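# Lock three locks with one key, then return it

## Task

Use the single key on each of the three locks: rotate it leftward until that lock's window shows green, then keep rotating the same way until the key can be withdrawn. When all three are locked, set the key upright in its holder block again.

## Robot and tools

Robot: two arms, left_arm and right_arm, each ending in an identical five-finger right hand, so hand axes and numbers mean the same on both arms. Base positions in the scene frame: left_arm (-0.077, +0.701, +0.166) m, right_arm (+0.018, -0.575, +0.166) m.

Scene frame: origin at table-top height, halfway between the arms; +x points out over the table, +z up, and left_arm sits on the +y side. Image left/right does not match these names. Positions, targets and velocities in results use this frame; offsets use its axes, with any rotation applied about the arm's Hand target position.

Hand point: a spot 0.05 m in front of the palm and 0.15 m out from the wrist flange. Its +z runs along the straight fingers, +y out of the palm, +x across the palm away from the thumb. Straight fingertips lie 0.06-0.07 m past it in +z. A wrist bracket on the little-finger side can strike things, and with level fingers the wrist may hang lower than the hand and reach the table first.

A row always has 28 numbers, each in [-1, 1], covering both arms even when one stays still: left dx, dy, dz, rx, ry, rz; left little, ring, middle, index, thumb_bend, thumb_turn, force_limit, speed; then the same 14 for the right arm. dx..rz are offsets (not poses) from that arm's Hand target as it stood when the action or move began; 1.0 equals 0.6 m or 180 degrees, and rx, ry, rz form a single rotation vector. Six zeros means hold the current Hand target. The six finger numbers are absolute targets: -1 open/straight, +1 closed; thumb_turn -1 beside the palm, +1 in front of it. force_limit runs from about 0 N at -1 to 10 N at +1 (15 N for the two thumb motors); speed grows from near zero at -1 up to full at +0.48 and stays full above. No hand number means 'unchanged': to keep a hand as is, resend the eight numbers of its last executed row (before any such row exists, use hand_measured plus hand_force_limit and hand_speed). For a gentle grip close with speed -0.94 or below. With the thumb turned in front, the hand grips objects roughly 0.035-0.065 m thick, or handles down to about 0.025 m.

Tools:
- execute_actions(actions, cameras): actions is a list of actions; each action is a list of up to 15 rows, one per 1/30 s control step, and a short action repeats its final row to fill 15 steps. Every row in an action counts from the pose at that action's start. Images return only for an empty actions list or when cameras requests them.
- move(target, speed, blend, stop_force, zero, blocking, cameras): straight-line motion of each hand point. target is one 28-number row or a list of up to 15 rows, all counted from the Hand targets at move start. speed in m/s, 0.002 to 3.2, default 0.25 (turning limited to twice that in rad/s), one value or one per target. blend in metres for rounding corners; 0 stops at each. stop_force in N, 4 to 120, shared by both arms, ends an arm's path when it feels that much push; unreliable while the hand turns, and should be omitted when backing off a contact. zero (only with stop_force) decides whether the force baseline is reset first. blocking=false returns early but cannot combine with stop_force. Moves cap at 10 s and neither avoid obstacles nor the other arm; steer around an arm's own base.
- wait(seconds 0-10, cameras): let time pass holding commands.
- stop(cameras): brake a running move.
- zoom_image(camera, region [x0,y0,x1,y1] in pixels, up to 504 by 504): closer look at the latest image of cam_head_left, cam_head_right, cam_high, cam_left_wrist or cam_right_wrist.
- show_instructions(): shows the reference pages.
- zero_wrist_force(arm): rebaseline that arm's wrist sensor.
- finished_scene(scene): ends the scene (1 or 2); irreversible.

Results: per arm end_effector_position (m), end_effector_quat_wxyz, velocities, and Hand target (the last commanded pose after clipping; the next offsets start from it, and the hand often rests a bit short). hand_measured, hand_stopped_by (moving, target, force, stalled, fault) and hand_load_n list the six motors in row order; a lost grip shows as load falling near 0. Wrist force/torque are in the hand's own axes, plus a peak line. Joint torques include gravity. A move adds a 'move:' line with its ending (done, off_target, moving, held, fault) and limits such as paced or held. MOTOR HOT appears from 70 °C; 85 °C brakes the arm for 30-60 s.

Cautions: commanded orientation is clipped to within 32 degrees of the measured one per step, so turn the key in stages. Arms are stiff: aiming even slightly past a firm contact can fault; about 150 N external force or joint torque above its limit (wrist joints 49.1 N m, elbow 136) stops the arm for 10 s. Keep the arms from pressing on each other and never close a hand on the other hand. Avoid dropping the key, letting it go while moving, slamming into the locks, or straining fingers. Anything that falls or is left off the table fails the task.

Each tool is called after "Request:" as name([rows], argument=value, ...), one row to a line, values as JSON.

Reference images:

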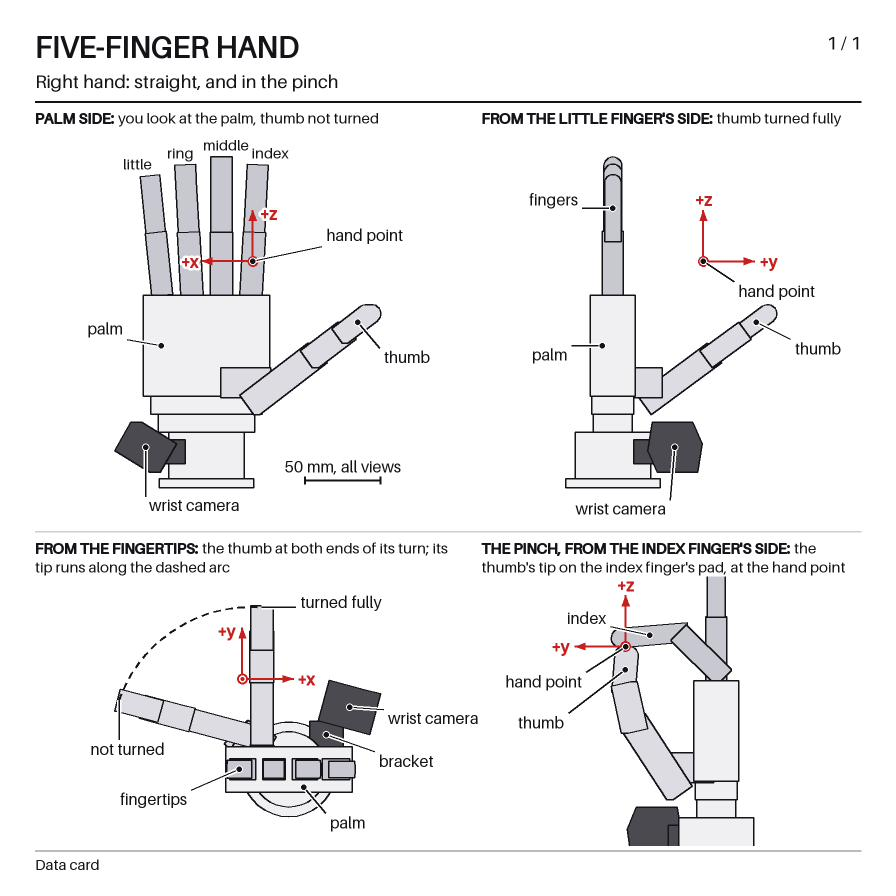

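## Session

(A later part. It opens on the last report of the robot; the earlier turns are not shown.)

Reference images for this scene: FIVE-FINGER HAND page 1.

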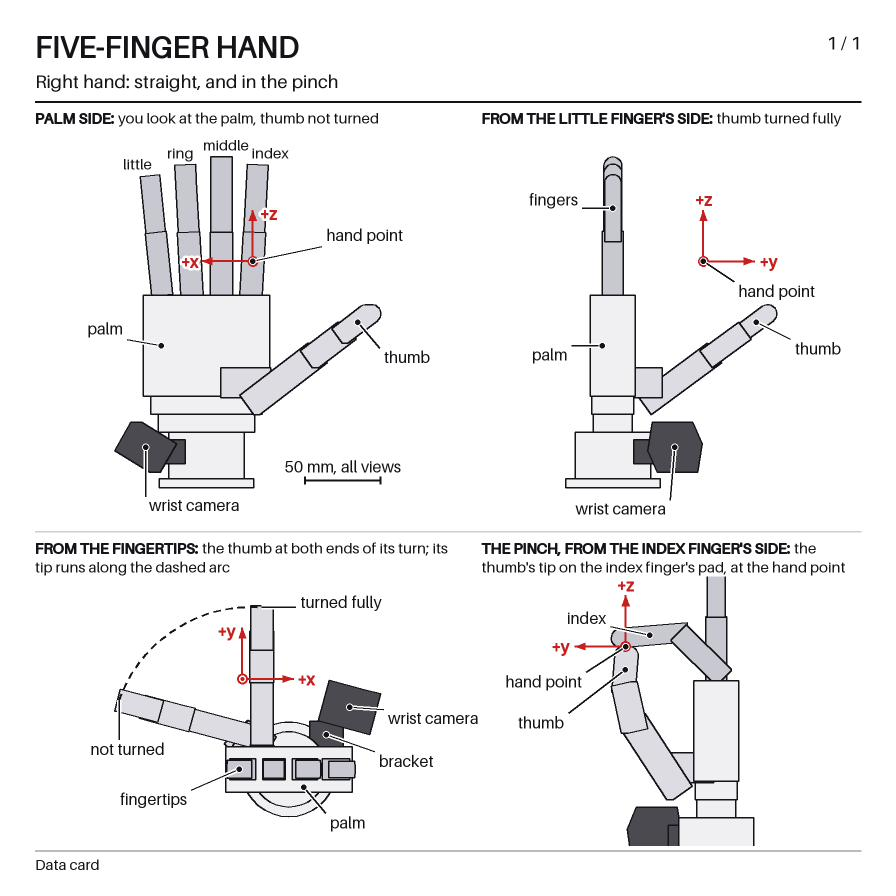

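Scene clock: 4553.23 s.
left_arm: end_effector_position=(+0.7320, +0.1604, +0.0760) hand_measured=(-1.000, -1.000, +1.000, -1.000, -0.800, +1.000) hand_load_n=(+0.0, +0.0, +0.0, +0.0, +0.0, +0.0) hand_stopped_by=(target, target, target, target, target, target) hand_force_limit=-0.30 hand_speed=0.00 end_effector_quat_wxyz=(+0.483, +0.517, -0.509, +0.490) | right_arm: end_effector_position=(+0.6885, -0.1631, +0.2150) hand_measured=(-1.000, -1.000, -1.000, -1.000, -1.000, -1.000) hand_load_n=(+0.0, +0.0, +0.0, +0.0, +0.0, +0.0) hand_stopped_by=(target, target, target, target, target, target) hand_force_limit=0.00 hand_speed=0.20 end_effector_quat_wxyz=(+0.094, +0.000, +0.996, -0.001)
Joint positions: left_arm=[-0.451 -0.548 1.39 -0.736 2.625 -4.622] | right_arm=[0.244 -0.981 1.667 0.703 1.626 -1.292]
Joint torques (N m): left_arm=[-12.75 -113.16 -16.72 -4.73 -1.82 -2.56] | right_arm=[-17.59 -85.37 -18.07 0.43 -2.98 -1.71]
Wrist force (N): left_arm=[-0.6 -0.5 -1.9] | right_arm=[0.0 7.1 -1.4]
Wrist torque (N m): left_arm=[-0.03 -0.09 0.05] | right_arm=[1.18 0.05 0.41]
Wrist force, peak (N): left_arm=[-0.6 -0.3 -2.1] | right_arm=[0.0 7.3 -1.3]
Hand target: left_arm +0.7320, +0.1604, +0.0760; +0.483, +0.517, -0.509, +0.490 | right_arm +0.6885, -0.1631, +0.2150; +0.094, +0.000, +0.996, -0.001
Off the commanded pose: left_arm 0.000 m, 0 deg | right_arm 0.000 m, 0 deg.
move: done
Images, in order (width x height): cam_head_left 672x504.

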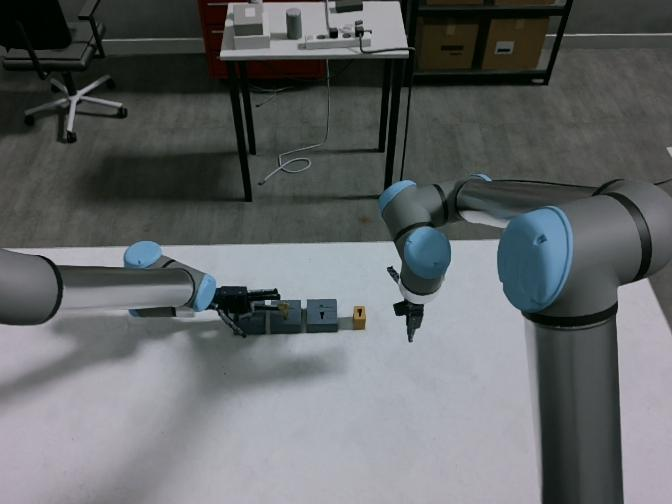

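Request:
move([
  [0.0167,0.005,0,0,0,0,-1,-1,1,-1,-0.8,1,-0.3,0,-0.1,-0.05,0.2,0,0,0,-1,-1,-1,-1,-1,-1,0,0.2],
  [0.03,0.4327,0.24,0,0,0,-1,-1,1,-1,-0.8,1,-0.3,0,-0.1,-0.05,0.25,0.6187,0.2567,-0.5126,-1,-1,-1,-1,-1,-1,0,0.2],
], speed=[0.15,0.35], blend=[0.002,0], cameras=["cam_head_left","cam_right_wrist"])

Request:
zoom_image(camera="cam_head_left", region=[253, 285, 313, 345])

Scene clock: 4680.50 s.
left_arm: end_effector_position=(+0.7500, +0.4200, +0.2200) hand_measured=(-1.000, -1.000, +1.000, -1.000, -0.800, +1.000) hand_load_n=(+0.0, +0.0, +0.0, +0.0, +0.0, +0.0) hand_stopped_by=(target, target, target, target, target, target) hand_force_limit=-0.30 hand_speed=0.00 end_effector_quat_wxyz=(+0.483, +0.517, -0.509, +0.490) | right_arm: end_effector_position=(+0.6285, -0.1931, +0.3650) hand_measured=(-1.000, -1.000, -1.000, -1.000, -1.000, -1.000) hand_load_n=(+0.0, +0.0, +0.0, +0.0, +0.0, +0.0) hand_stopped_by=(target, target, target, target, target, target) hand_force_limit=0.00 hand_speed=0.20 end_effector_quat_wxyz=(-0.272, +0.654, +0.271, +0.652)
Joint positions: left_arm=[-0.166 -0.725 1.432 -0.483 2.906 -4.495] | right_arm=[0.116 -1.492 2.374 -0.88 0.938 1.572]
Joint torques (N m): left_arm=[8.31 -107.53 -43.64 4.68 2.63 3.78] | right_arm=[23.34 -23.43 -16.57 -4.66 3.98 2.43]
Wrist force (N): left_arm=[-0.7 -0.5 -2.0] | right_arm=[-0.1 6.8 -1.0]
Wrist torque (N m): left_arm=[-0.03 -0.11 -0.08] | right_arm=[1.16 0.12 0.04]
Wrist force, peak (N): left_arm=[-0.6 -0.8 -2.4] | right_arm=[0.0 7.3 -1.9]
Hand target: left_arm +0.7500, +0.4200, +0.2200; +0.483, +0.517, -0.509, +0.490 | right_arm +0.6285, -0.1931, +0.3650; -0.272, +0.654, +0.271, +0.652
Off the commanded pose: left_arm 0.000 m, 0 deg | right_arm 0.000 m, 0 deg.
move: done
Images, in order (width x height): cam_head_left 672x504, cam_right_wrist 672x504.

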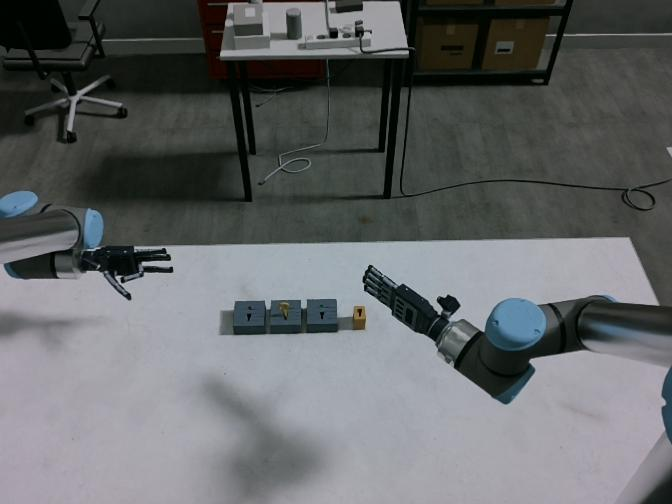

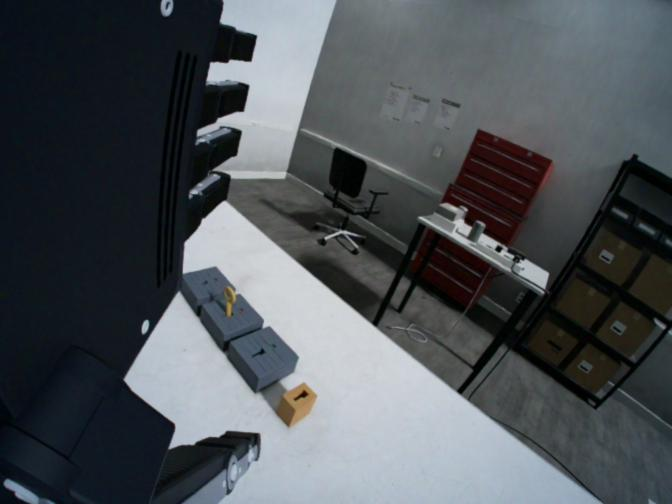

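Scaled by 8.400 from the camera's 672x504 image, which has a finer 960x720 frame.

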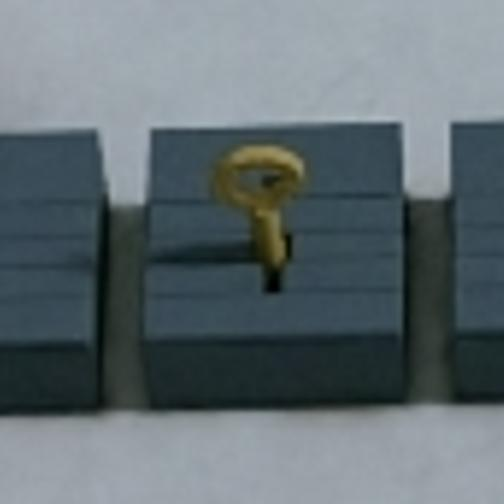

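Request:
move([
  [0,0,0,0,0,0,-1,-1,1,-1,-0.8,1,-0.3,0,0.1965,0.5392,-0.375,0,0,0.0278,-1,-1,-0.1,-0.1,-0.2,1,-0.3,0],
], speed=0.25, cameras=["cam_head_left","cam_head_right","cam_right_wrist"])

Request:
zoom_image(camera="cam_head_left", region=[233, 255, 333, 345])

Scene clock: 4724.17 s.
left_arm: end_effector_position=(+0.7500, +0.4200, +0.2200) hand_measured=(-1.000, -1.000, +1.000, -1.000, -0.800, +1.000) hand_load_n=(+0.0, +0.0, +0.5, +0.0, +0.0, +0.0) hand_stopped_by=(target, target, target, target, target, target) hand_force_limit=-0.30 hand_speed=0.00 end_effector_quat_wxyz=(+0.483, +0.517, -0.509, +0.490) | right_arm: end_effector_position=(+0.7463, +0.1304, +0.1400) hand_measured=(-1.000, -1.000, -0.100, -0.100, -0.200, +1.000) hand_load_n=(+0.0, +0.0, +0.0, +0.0, +0.0, +0.0) hand_stopped_by=(target, target, target, target, target, target) hand_force_limit=-0.30 hand_speed=0.00 end_effector_quat_wxyz=(-0.300, +0.641, +0.299, +0.640)
Joint positions: left_arm=[-0.166 -0.725 1.432 -0.483 2.906 -4.495] | right_arm=[0.537 -0.792 1.826 -1.033 1.271 1.573]
Joint torques (N m): left_arm=[6.33 -102.04 -44.03 4.57 2.7 3.41] | right_arm=[22.24 -75.14 -34.99 1.38 3.7 -1.49]
Wrist force (N): left_arm=[-0.8 -0.8 -1.7] | right_arm=[-0.5 6.9 -1.2]
Wrist torque (N m): left_arm=[-0.08 -0.10 -0.09] | right_arm=[1.22 0.21 0.02]
Wrist force, peak (N): left_arm=[-0.8 -1.1 -2.0] | right_arm=[0.1 7.5 -1.9]
Hand target: left_arm +0.7500, +0.4200, +0.2200; +0.483, +0.517, -0.509, +0.490 | right_arm +0.7464, +0.1305, +0.1400; -0.300, +0.641, +0.299, +0.640
Off the commanded pose: left_arm 0.000 m, 0 deg | right_arm 0.000 m, 0 deg.
move: done
Images, in order (width x height): cam_head_left 672x504, cam_head_right 672x504, cam_right_wrist 672x504.

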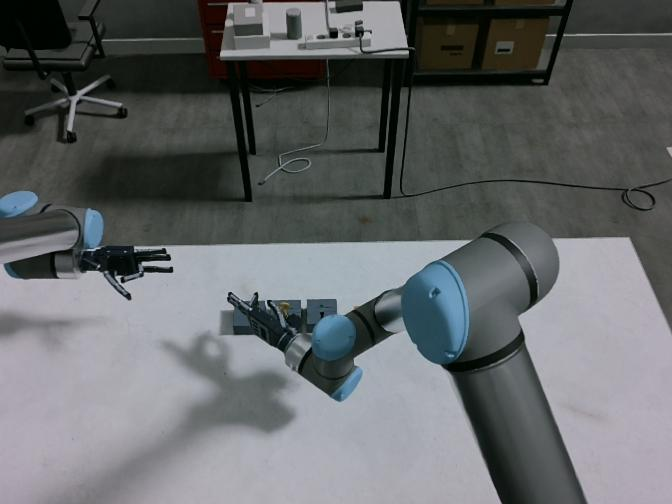

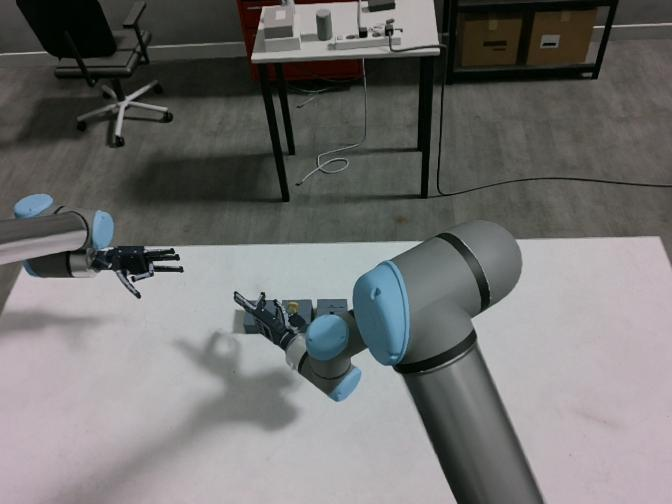

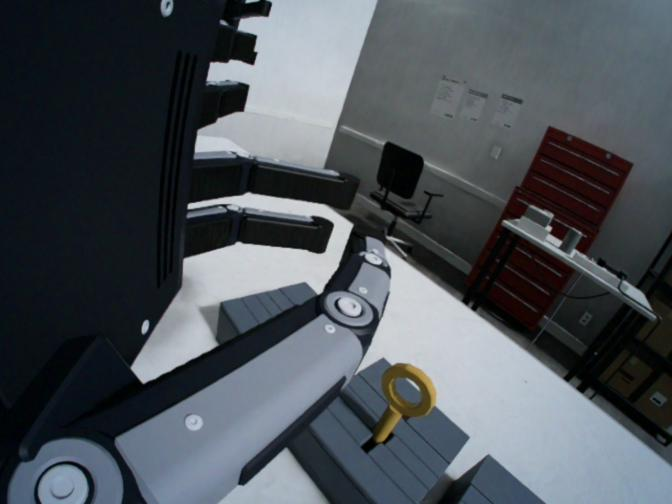

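Scaled by 5.040 from the camera's 672x504 image, which has a finer 960x720 frame.

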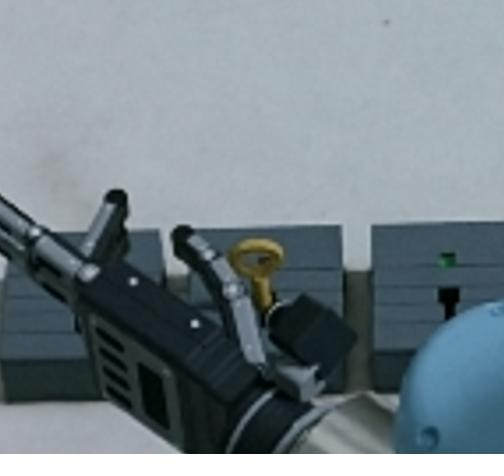

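Request:
move([
  [0,0,0,0,0,0,-1,-1,1,-1,-0.8,1,-0.3,0,0,0,-0.1133,0,0,0,-1,-1,-0.1,-0.1,-0.2,1,-0.3,0],
], speed=0.1, stop_force=8, cameras=["cam_head_left","cam_head_right","cam_right_wrist"])

Request:
zoom_image(camera="cam_head_left", region=[233, 255, 333, 345])

Request:
zoom_image(camera="cam_right_wrist", region=[310, 160, 510, 310])

Scene clock: 4739.23 s.
left_arm: end_effector_position=(+0.7500, +0.4200, +0.2200) hand_measured=(-1.000, -1.000, +1.000, -1.000, -0.800, +1.000) hand_load_n=(+0.0, +0.0, +0.0, +0.0, +0.0, +0.5) hand_stopped_by=(target, target, target, target, target, target) hand_force_limit=-0.30 hand_speed=0.00 end_effector_quat_wxyz=(+0.483, +0.517, -0.509, +0.490) | right_arm: end_effector_position=(+0.7464, +0.1305, +0.0720) hand_measured=(-1.000, -1.000, -0.100, -0.100, -0.200, +1.000) hand_load_n=(+0.0, +0.0, +0.0, +0.0, +0.0, +0.0) hand_stopped_by=(target, target, target, target, target, target) hand_force_limit=-0.30 hand_speed=0.00 end_effector_quat_wxyz=(-0.300, +0.641, +0.299, +0.640)
Joint positions: left_arm=[-0.166 -0.725 1.432 -0.483 2.906 -4.495] | right_arm=[0.537 -0.691 1.808 -1.116 1.271 1.573]
Joint torques (N m): left_arm=[7.71 -93.04 -43.83 4.54 2.87 3.61] | right_arm=[10.24 -76.13 -31 -5.03 0.78 1.73]
Wrist force (N): left_arm=[-0.9 -0.7 -1.9] | right_arm=[-0.6 6.9 -1.3]
Wrist torque (N m): left_arm=[-0.07 -0.11 -0.08] | right_arm=[1.25 0.18 0.01]
Wrist force, peak (N): left_arm=[-0.8 -1.0 -2.1] | right_arm=[-0.4 7.2 -1.4]
Hand target: left_arm +0.7500, +0.4200, +0.2200; +0.483, +0.517, -0.509, +0.490 | right_arm +0.7464, +0.1305, +0.0720; -0.300, +0.641, +0.299, +0.640
Off the commanded pose: left_arm 0.000 m, 0 deg | right_arm 0.000 m, 0 deg.
move: done
Images, in order (width x height): cam_head_left 672x504, cam_head_right 672x504, cam_right_wrist 672x504.

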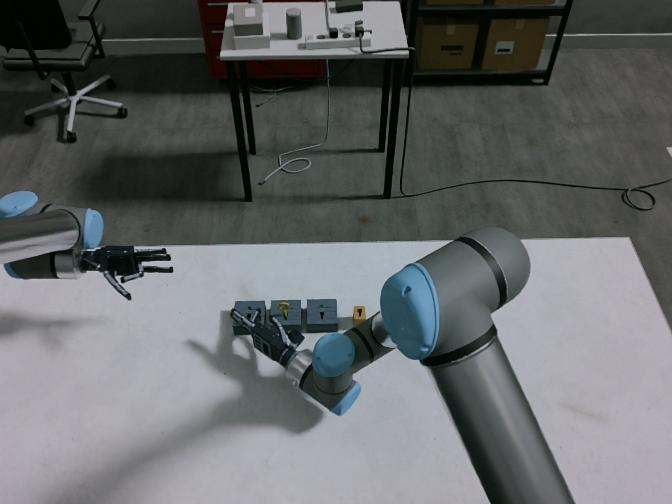

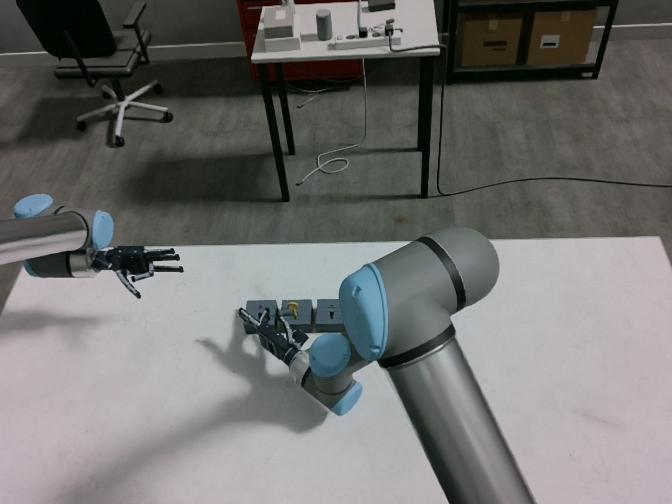

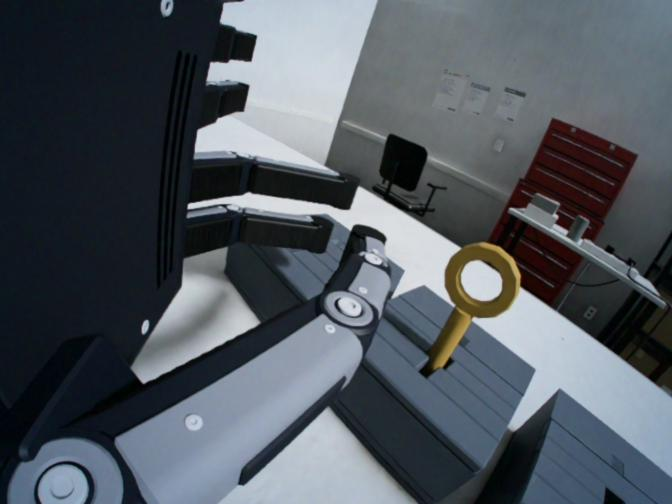

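Scaled by 5.040 from the camera's 672x504 image, which has a finer 960x720 frame.

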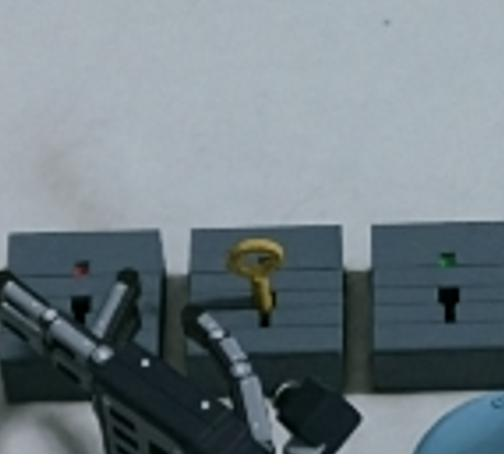

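Scaled by 2.520 from the camera's 672x504 image, which has a finer 960x720 frame.

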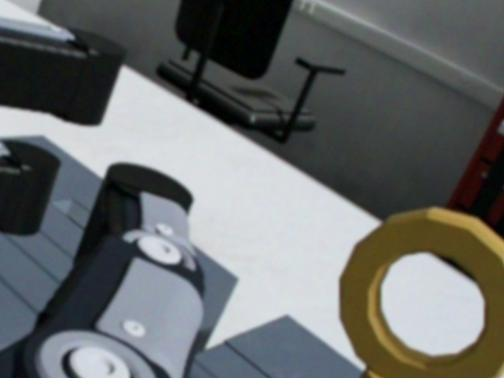

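Request:
move([
  [0,0,0,0,0,0,-1,-1,1,-1,-0.8,1,-0.3,0,0,0,-0.0133,0,0,0,-1,-1,-0.1,-0.1,-0.2,1,-0.3,0],
  [0,0,0,0,0,0,-1,-1,1,-1,-0.8,1,-0.3,0,0.0319,-0.0268,-0.0133,0,0,0,-1,-1,-0.1,-0.1,-0.2,1,-0.3,0],
], speed=0.06, blend=[0.001,0], stop_force=6, cameras=["cam_head_left","cam_right_wrist"])

Request:
zoom_image(camera="cam_head_left", region=[253, 285, 313, 345])

Request:
zoom_image(camera="cam_right_wrist", region=[310, 160, 510, 310])

Scene clock: 4783.97 s.
left_arm: end_effector_position=(+0.7500, +0.4200, +0.2200) hand_measured=(-1.000, -1.000, +1.000, -1.000, -0.800, +1.000) hand_load_n=(+0.0, +0.0, +0.0, +0.0, +0.0, +0.5) hand_stopped_by=(target, target, target, target, target, target) hand_force_limit=-0.30 hand_speed=0.00 end_effector_quat_wxyz=(+0.483, +0.517, -0.509, +0.490) | right_arm: end_effector_position=(+0.7655, +0.1144, +0.0640) hand_measured=(-1.000, -1.000, -0.100, -0.100, -0.200, +1.000) hand_load_n=(+0.0, +0.0, +0.0, +0.0, +0.0, +0.0) hand_stopped_by=(target, target, target, target, target, target) hand_force_limit=-0.30 hand_speed=0.00 end_effector_quat_wxyz=(-0.300, +0.641, +0.299, +0.640)
Joint positions: left_arm=[-0.166 -0.725 1.432 -0.483 2.906 -4.495] | right_arm=[0.504 -0.677 1.801 -1.122 1.239 1.572]
Joint torques (N m): left_arm=[5.71 -91.89 -43.91 4.51 2.81 3.27] | right_arm=[-16.53 -76.31 -30.56 1.65 -3.33 -1.62]
Wrist force (N): left_arm=[-0.7 -0.9 -1.8] | right_arm=[-0.4 7.1 -1.6]
Wrist torque (N m): left_arm=[-0.09 -0.12 -0.09] | right_arm=[1.26 0.19 0.03]
Wrist force, peak (N): left_arm=[-1.0 -0.9 -2.0] | right_arm=[-0.5 7.7 -1.4]
Hand target: left_arm +0.7500, +0.4200, +0.2200; +0.483, +0.517, -0.509, +0.490 | right_arm +0.7655, +0.1144, +0.0640; -0.300, +0.641, +0.299, +0.640
Off the commanded pose: left_arm 0.000 m, 0 deg | right_arm 0.000 m, 0 deg.
move: done
Images, in order (width x height): cam_head_left 672x504, cam_right_wrist 672x504.

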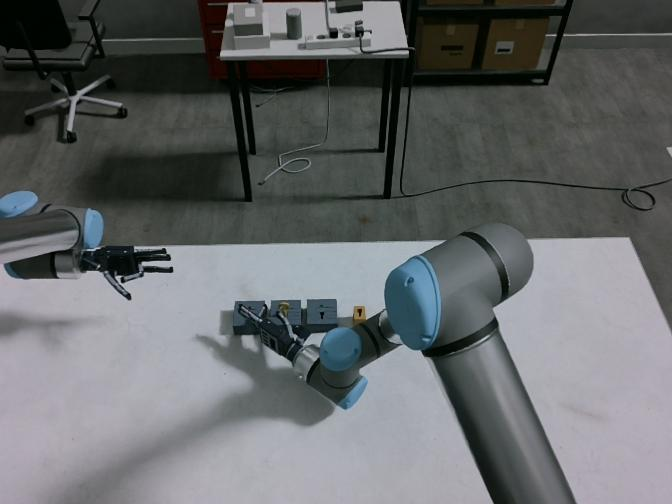

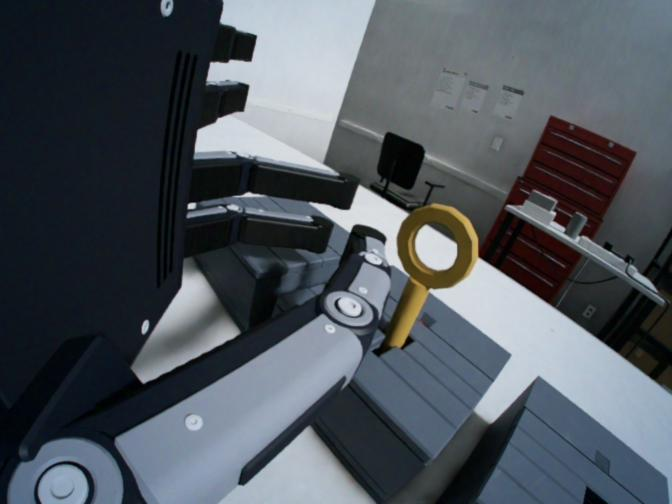

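Scaled by 8.400 from the camera's 672x504 image, which has a finer 960x720 frame.

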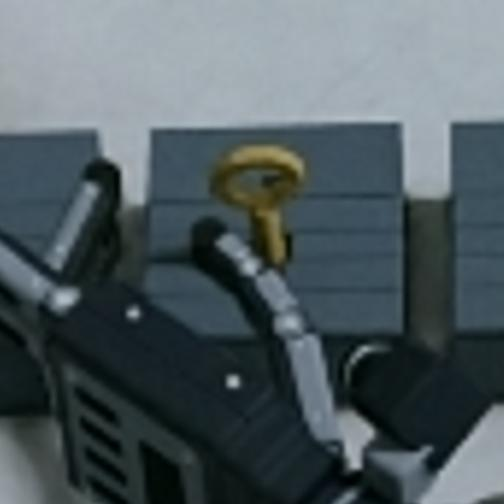

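Scaled by 2.520 from the camera's 672x504 image, which has a finer 960x720 frame.

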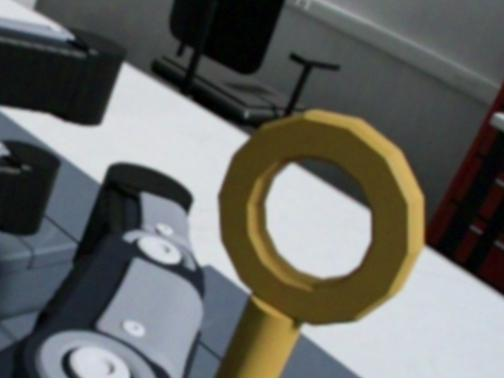

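Request:
move([
  [0,0,0,0,0,0,-1,-1,1,-1,-0.8,1,-0.3,0,-0.0161,-0.0191,0.004,0,0,0,-1,-1,-0.5,-0.5,-0.2,1,-0.3,0],
  [0,0,0,0,0,0,-1,-1,1,-1,-0.8,1,-0.3,0,0.0094,-0.0406,0.004,0,0,0,-1,-1,-0.5,-0.5,-0.2,1,-0.3,0],
], speed=0.06, blend=[0.001,0], stop_force=6, cameras=["cam_head_left","cam_right_wrist"])

Request:
zoom_image(camera="cam_head_left", region=[253, 285, 313, 345])

Request:
zoom_image(camera="cam_right_wrist", region=[310, 160, 510, 310])

Scene clock: 4874.37 s.
left_arm: end_effector_position=(+0.7500, +0.4200, +0.2200) hand_measured=(-1.000, -1.000, +1.000, -1.000, -0.800, +1.000) hand_load_n=(+0.0, +0.0, +0.0, +0.0, +0.0, +0.0) hand_stopped_by=(target, target, target, target, target, target) hand_force_limit=-0.30 hand_speed=0.00 end_effector_quat_wxyz=(+0.483, +0.517, -0.509, +0.490) | right_arm: end_effector_position=(+0.7711, +0.0900, +0.0664) hand_measured=(-1.000, -1.000, -0.500, -0.500, -0.200, +1.000) hand_load_n=(+0.0, +0.0, +0.0, +0.0, +0.0, +0.5) hand_stopped_by=(target, target, target, target, target, target) hand_force_limit=-0.30 hand_speed=0.00 end_effector_quat_wxyz=(-0.300, +0.641, +0.299, +0.640)
Joint positions: left_arm=[-0.166 -0.725 1.432 -0.483 2.906 -4.495] | right_arm=[0.471 -0.691 1.83 -1.138 1.205 1.572]
Joint torques (N m): left_arm=[7.23 -93.24 -43.92 4.38 2.66 3.11] | right_arm=[-17.49 -76.11 -30.62 1.48 -3.3 -2.17]
Wrist force (N): left_arm=[-0.6 -0.7 -2.0] | right_arm=[-0.2 6.8 -1.0]
Wrist torque (N m): left_arm=[-0.06 -0.14 -0.07] | right_arm=[1.19 0.11 0.06]
Wrist force, peak (N): left_arm=[-0.7 -0.9 -2.2] | right_arm=[-0.3 7.6 -1.3]
Hand target: left_arm +0.7500, +0.4200, +0.2200; +0.483, +0.517, -0.509, +0.490 | right_arm +0.7711, +0.0900, +0.0664; -0.300, +0.641, +0.299, +0.640
Off the commanded pose: left_arm 0.000 m, 0 deg | right_arm 0.000 m, 0 deg.
move: done
Images, in order (width x height): cam_head_left 672x504, cam_right_wrist 672x504.

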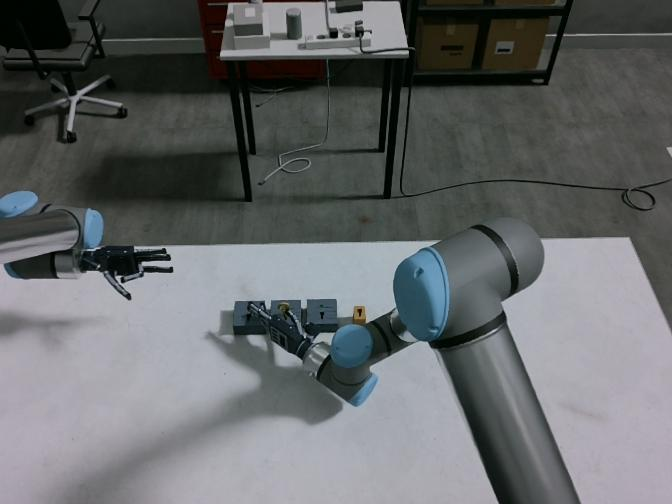

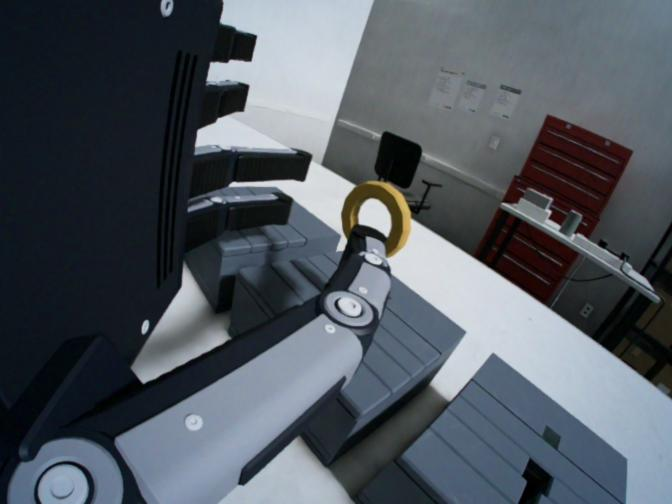

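Scaled by 8.400 from the camera's 672x504 image, which has a finer 960x720 frame.

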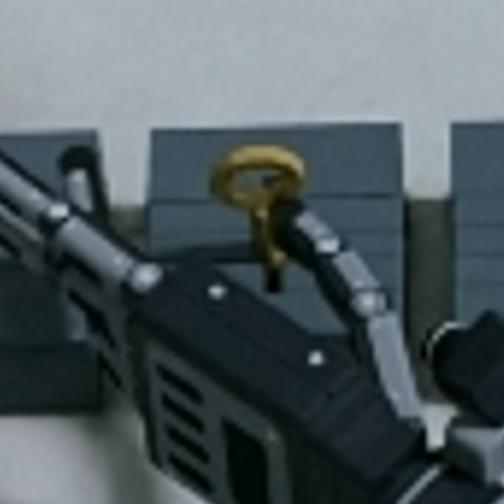

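Scaled by 2.520 from the camera's 672x504 image, which has a finer 960x720 frame.

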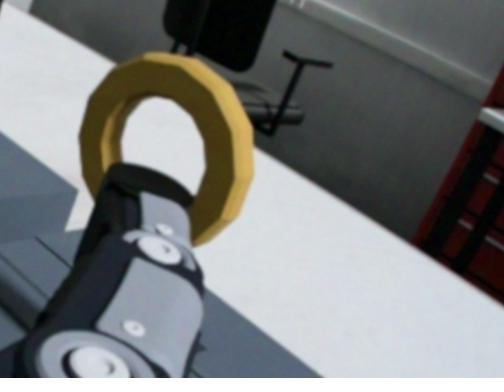

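Request:
move([
  [0,0,0,0,0,0,-1,-1,1,-1,-0.8,1,-0.3,0,0.0052,-0.0043,0,0,0,0,-1,-1,-0.5,-0.5,-0.2,1,-0.3,0],
  [0,0,0,0,0,0,-1,-1,1,-1,-0.8,1,-0.3,0,0.0212,0.0149,0,0,0,0,-1,-1,-0.5,-0.5,-0.2,1,-0.3,0],
], speed=0.03, blend=[0.001,0], stop_force=5, cameras=["cam_head_left","cam_right_wrist"])

Request:
zoom_image(camera="cam_head_left", region=[253, 285, 313, 345])

Request:
zoom_image(camera="cam_right_wrist", region=[310, 160, 510, 310])

Scene clock: 4892.07 s.
left_arm: end_effector_position=(+0.7500, +0.4200, +0.2200) hand_measured=(-1.000, -1.000, +1.000, -1.000, -0.800, +1.000) hand_load_n=(+0.0, +0.0, +0.0, +0.0, +0.0, +0.0) hand_stopped_by=(target, target, target, target, target, target) hand_force_limit=-0.30 hand_speed=0.00 end_effector_quat_wxyz=(+0.483, +0.517, -0.509, +0.490) | right_arm: end_effector_position=(+0.7831, +0.0980, +0.0664) hand_measured=(-1.000, -1.000, -0.500, -0.500, -0.200, +1.000) hand_load_n=(+0.0, +0.0, +0.0, +0.0, +1.5, -0.5) hand_stopped_by=(target, target, target, target, target, target) hand_force_limit=-0.30 hand_speed=0.00 end_effector_quat_wxyz=(-0.300, +0.641, +0.299, +0.640)
Joint positions: left_arm=[-0.166 -0.725 1.432 -0.483 2.906 -4.495] | right_arm=[0.472 -0.68 1.799 -1.117 1.207 1.572]
Joint torques (N m): left_arm=[6.06 -92.76 -43.54 4.52 2.86 3.06] | right_arm=[-17.05 -95.63 -11.02 -5.46 -3.64 -1.68]
Wrist force (N): left_arm=[-0.8 -0.7 -1.8] | right_arm=[-0.6 6.4 -5.0]
Wrist torque (N m): left_arm=[-0.07 -0.13 -0.08] | right_arm=[1.22 0.24 0.02]
Wrist force, peak (N): left_arm=[-0.7 -0.9 -2.3] | right_arm=[1.1 5.5 -10.4]
Hand target: left_arm +0.7500, +0.4200, +0.2200; +0.483, +0.517, -0.509, +0.490 | right_arm +0.7831, +0.0980, +0.0664; -0.300, +0.641, +0.299, +0.640 (not the last commanded pose)
Off the commanded pose: left_arm 0.000 m, 0 deg | right_arm 0.001 m, 0 deg.
move: contact (right_arm); path passed 1 of 2 targets
Images, in order (width x height): cam_head_left 672x504, cam_right_wrist 672x504.

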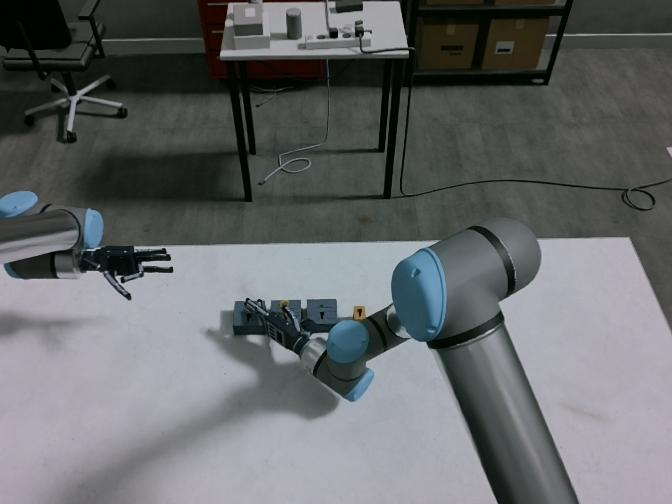

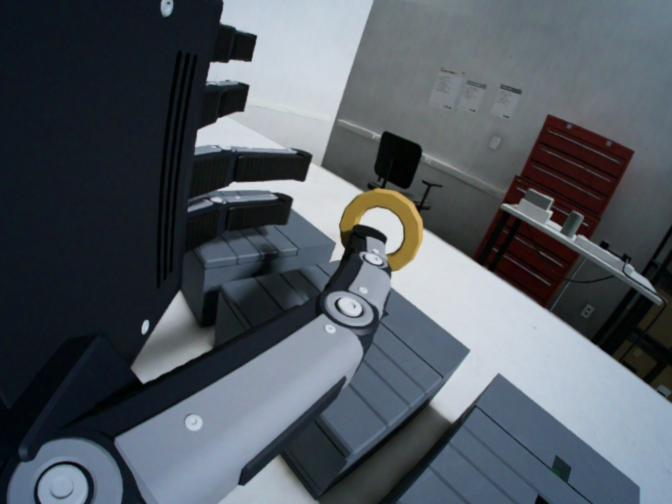

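Scaled by 8.400 from the camera's 672x504 image, which has a finer 960x720 frame.

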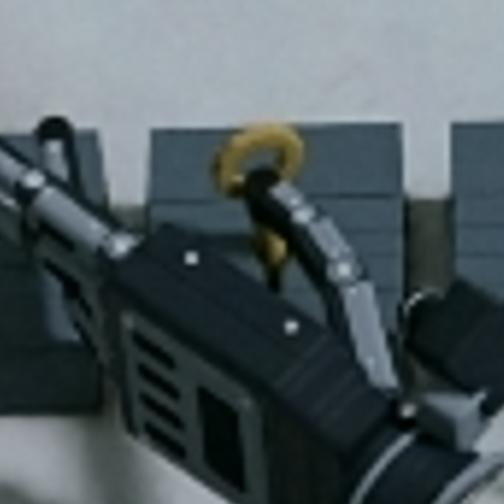

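Scaled by 2.520 from the camera's 672x504 image, which has a finer 960x720 frame.

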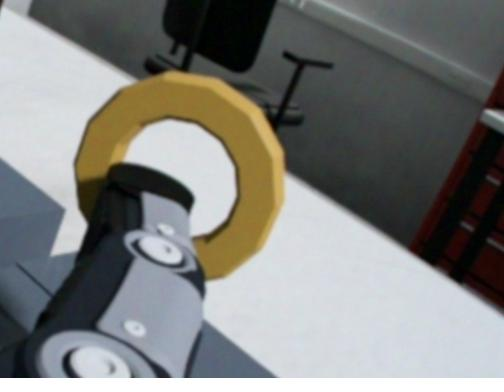

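Request:
move([
  [0,0,0,0,0,0,-1,-1,1,-1,-0.8,1,-0.3,0,-0.0085,-0.01,0,0,0,0,-1,-1,-0.5,-0.5,-0.2,1,-0.3,0],
  [0,0,0,0,0,0,-1,-1,1,-1,-0.8,1,-0.3,0,0.003,-0.0197,0,0,0,0,-1,-1,-0.5,-0.5,-0.2,1,-0.3,0],
], speed=0.04, blend=[0.001,0], cameras=[])

Request:
move([
  [0,0,0,0,0,0,-1,-1,1,-1,-0.8,1,-0.3,0,0.0107,0.0128,0,0,0,0,-1,-1,-0.5,-0.5,-0.2,1,-0.3,0],
], speed=0.02, stop_force=4, cameras=["cam_head_left","cam_right_wrist"])

Request:
zoom_image(camera="cam_head_left", region=[253, 285, 313, 345])

Request:
zoom_image(camera="cam_right_wrist", region=[310, 160, 510, 310])

Scene clock: 4909.20 s.
left_arm: end_effector_position=(+0.7500, +0.4200, +0.2200) hand_measured=(-1.000, -1.000, +1.000, -1.000, -0.800, +1.000) hand_load_n=(+0.0, +0.5, +0.0, +0.0, +0.0, +0.0) hand_stopped_by=(target, target, target, target, target, target) hand_force_limit=-0.30 hand_speed=0.00 end_effector_quat_wxyz=(+0.483, +0.517, -0.509, +0.490) | right_arm: end_effector_position=(+0.7848, +0.0862, +0.0665) hand_measured=(-1.000, -1.000, -0.500, -0.500, -0.200, +1.000) hand_load_n=(+0.0, +0.0, +0.0, +0.0, +0.0, +0.5) hand_stopped_by=(target, target, target, target, target, target) hand_force_limit=-0.30 hand_speed=0.00 end_effector_quat_wxyz=(-0.300, +0.641, +0.299, +0.640)
Joint positions: left_arm=[-0.166 -0.725 1.432 -0.483 2.906 -4.495] | right_arm=[0.457 -0.685 1.813 -1.127 1.191 1.572]
Joint torques (N m): left_arm=[6.97 -93.49 -43.92 4.46 2.57 3.08] | right_arm=[-19.44 -75.38 -29.17 1.45 -3.47 -2.16]
Wrist force (N): left_arm=[-0.7 -0.8 -2.0] | right_arm=[-0.5 7.0 -1.3]
Wrist torque (N m): left_arm=[-0.07 -0.13 -0.08] | right_arm=[1.26 0.16 0.06]
Wrist force, peak (N): left_arm=[-0.6 -1.0 -2.1] | right_arm=[0.8 7.3 -5.2]
Hand target: left_arm +0.7500, +0.4200, +0.2200; +0.483, +0.517, -0.509, +0.490 | right_arm +0.7849, +0.0861, +0.0664; -0.300, +0.641, +0.299, +0.640
Off the commanded pose: left_arm 0.000 m, 0 deg | right_arm 0.000 m, 0 deg.
move: done
No camera images: "cameras" was empty.

Scene clock: 4910.67 s.
left_arm: end_effector_position=(+0.7500, +0.4200, +0.2200) hand_measured=(-1.000, -1.000, +1.000, -1.000, -0.800, +1.000) hand_load_n=(+0.0, +0.0, +0.0, +0.0, +0.0, +0.0) hand_stopped_by=(target, target, target, target, target, target) hand_force_limit=-0.30 hand_speed=0.00 end_effector_quat_wxyz=(+0.483, +0.517, -0.509, +0.490) | right_arm: end_effector_position=(+0.7881, +0.0897, +0.0664) hand_measured=(-1.000, -1.000, -0.500, -0.500, -0.200, +1.000) hand_load_n=(+0.0, +0.0, +0.0, +0.0, +2.0, -0.5) hand_stopped_by=(target, target, target, target, target, target) hand_force_limit=-0.30 hand_speed=0.00 end_effector_quat_wxyz=(-0.300, +0.641, +0.299, +0.640)
Joint positions: left_arm=[-0.166 -0.725 1.432 -0.483 2.906 -4.495] | right_arm=[0.459 -0.682 1.803 -1.12 1.194 1.572]
Joint torques (N m): left_arm=[5.51 -91.84 -43.22 4.39 2.83 3.13] | right_arm=[-17.16 -95.39 -10.52 -5.02 -3.54 -1.91]
Wrist force (N): left_arm=[-0.7 -0.7 -2.1] | right_arm=[-0.6 6.7 -4.9]
Wrist torque (N m): left_arm=[-0.05 -0.13 -0.08] | right_arm=[1.21 0.23 0.04]
Wrist force, peak (N): left_arm=[-0.9 -1.1 -2.1] | right_arm=[1.0 4.5 -15.6]
Hand target: left_arm +0.7500, +0.4200, +0.2200; +0.483, +0.517, -0.509, +0.490 | right_arm +0.7881, +0.0897, +0.0664; -0.300, +0.641, +0.299, +0.640 (not the last commanded pose)
Off the commanded pose: left_arm 0.000 m, 0 deg | right_arm 0.005 m, 0 deg.
move: contact (right_arm)
Images, in order (width x height): cam_head_left 672x504, cam_right_wrist 672x504.

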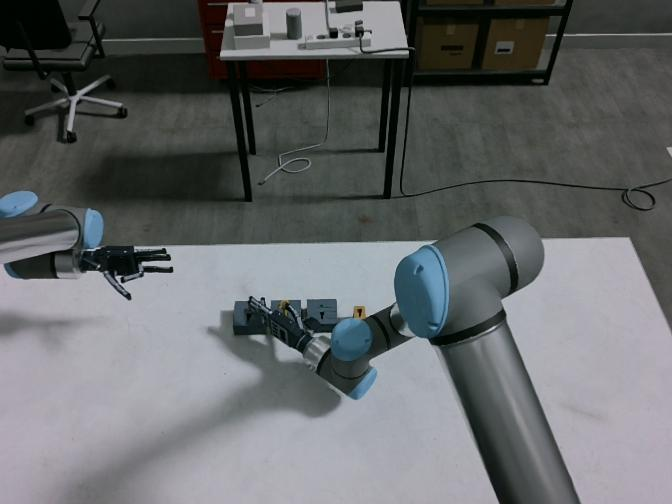

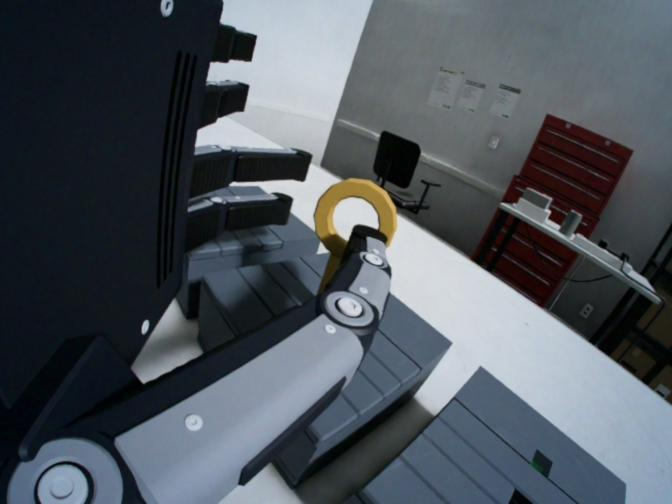

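Scaled by 8.400 from the camera's 672x504 image, which has a finer 960x720 frame.

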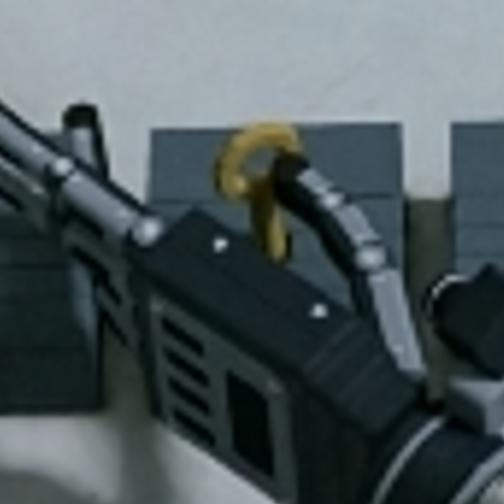

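Scaled by 2.520 from the camera's 672x504 image, which has a finer 960x720 frame.

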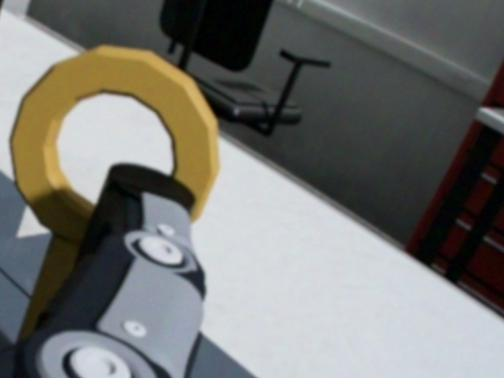

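Request:
move([
  [0,0,0,0,0,0,-1,-1,1,-1,-0.8,1,-0.3,0,0,0,0,0,0,0,-1,-1,0.7,0.7,-0.2,1,-0.5,-0.88],
], cameras=[])

Request:
wait(seconds=2.5, cameras=["cam_head_left","cam_right_wrist"])

Request:
zoom_image(camera="cam_head_left", region=[253, 285, 313, 345])

Request:
zoom_image(camera="cam_right_wrist", region=[310, 160, 510, 310])

Scene clock: 4920.73 s.
left_arm: end_effector_position=(+0.7500, +0.4200, +0.2200) hand_measured=(-1.000, -1.000, +1.000, -1.000, -0.800, +1.000) hand_load_n=(+0.0, +0.0, +0.0, +0.0, +0.0, +0.0) hand_stopped_by=(target, target, target, target, target, target) hand_force_limit=-0.30 hand_speed=0.00 end_effector_quat_wxyz=(+0.483, +0.517, -0.509, +0.490) | right_arm: end_effector_position=(+0.7881, +0.0897, +0.0664) hand_measured=(-1.000, -1.000, +0.190, +0.168, -0.202, +1.000) hand_load_n=(+0.0, +0.0, +2.5, +3.5, +4.5, +1.0) hand_stopped_by=(target, target, force, force, target, target) hand_force_limit=-0.50 hand_speed=-0.88 end_effector_quat_wxyz=(-0.300, +0.641, +0.299, +0.640)
Joint positions: left_arm=[-0.166 -0.725 1.432 -0.483 2.906 -4.495] | right_arm=[0.459 -0.682 1.803 -1.12 1.194 1.572]
Joint torques (N m): left_arm=[4.35 -92.91 -43.85 4.51 2.55 2.98] | right_arm=[-17.91 -96.72 -11.12 -4.43 -2.95 -2.02]
Wrist force (N): left_arm=[-0.6 -1.1 -1.8] | right_arm=[-0.9 6.7 -1.7]
Wrist torque (N m): left_arm=[-0.12 -0.14 -0.09] | right_arm=[1.25 0.20 0.06]
Wrist force, peak (N): left_arm=[-0.9 -1.0 -2.1] | right_arm=[1.0 7.6 -5.0]
Hand target: left_arm +0.7500, +0.4200, +0.2200; +0.483, +0.517, -0.509, +0.490 | right_arm +0.7881, +0.0897, +0.0664; -0.300, +0.641, +0.299, +0.640
Off the commanded pose: left_arm 0.000 m, 0 deg | right_arm 0.000 m, 0 deg.
move: done
No camera images: "cameras" was empty.

Scene clock: 4923.23 s.
left_arm: end_effector_position=(+0.7500, +0.4200, +0.2200) hand_measured=(-1.000, -1.000, +1.000, -1.000, -0.800, +1.000) hand_load_n=(+0.0, +0.0, +0.0, +0.0, +0.0, +0.5) hand_stopped_by=(target, target, target, target, target, target) hand_force_limit=-0.30 hand_speed=0.00 end_effector_quat_wxyz=(+0.483, +0.517, -0.509, +0.490) | right_arm: end_effector_position=(+0.7881, +0.0897, +0.0664) hand_measured=(-1.000, -1.000, +0.190, +0.168, -0.202, +1.000) hand_load_n=(+0.0, +0.0, +2.5, +3.5, +4.0, +1.0) hand_stopped_by=(target, target, force, force, target, target) hand_force_limit=-0.50 hand_speed=-0.88 end_effector_quat_wxyz=(-0.300, +0.641, +0.299, +0.640)
Joint positions: left_arm=[-0.166 -0.725 1.432 -0.483 2.906 -4.495] | right_arm=[0.459 -0.682 1.803 -1.12 1.194 1.572]
Joint torques (N m): left_arm=[4.08 -93.4 -43.59 4.51 2.65 3.15] | right_arm=[-16.96 -93.77 -11.11 -1.02 -2.94 -2.2]
Wrist force (N): left_arm=[-0.6 -1.0 -1.9] | right_arm=[-0.7 7.0 -1.2]
Wrist torque (N m): left_arm=[-0.11 -0.15 -0.08] | right_arm=[1.29 0.10 0.11]
Wrist force, peak (N): left_arm=[-0.8 -1.0 -2.2] | right_arm=[-0.9 7.2 -1.5]
Hand target: left_arm +0.7500, +0.4200, +0.2200; +0.483, +0.517, -0.509, +0.490 | right_arm +0.7881, +0.0897, +0.0664; -0.300, +0.641, +0.299, +0.640
Off the commanded pose: left_arm 0.000 m, 0 deg | right_arm 0.000 m, 0 deg.
wait: 2.50 s; at rest by 0.17 s
Images, in order (width x height): cam_head_left 672x504, cam_right_wrist 672x504.

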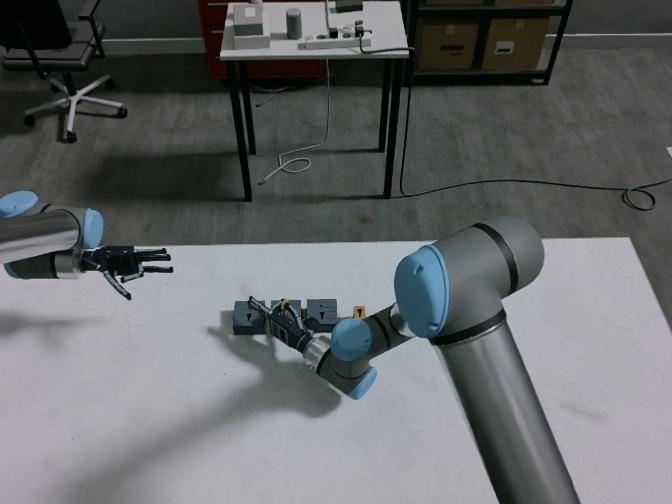

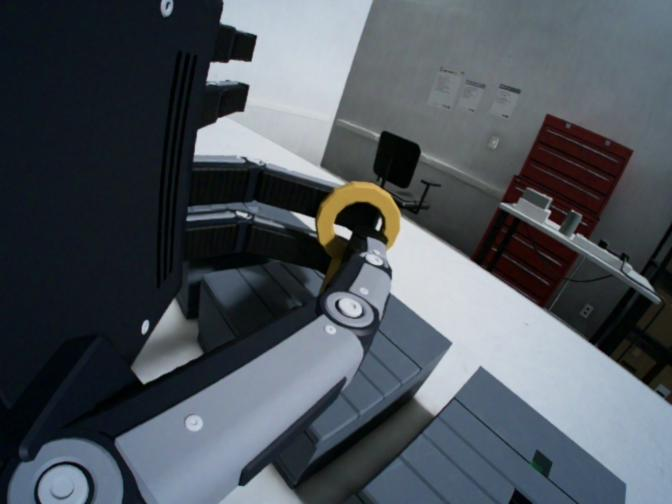

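Scaled by 8.400 from the camera's 672x504 image, which has a finer 960x720 frame.

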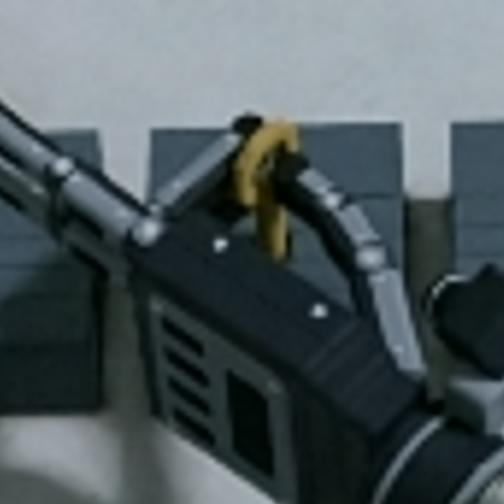

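Scaled by 2.520 from the camera's 672x504 image, which has a finer 960x720 frame.

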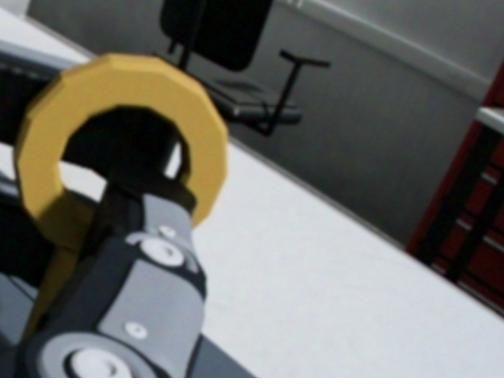

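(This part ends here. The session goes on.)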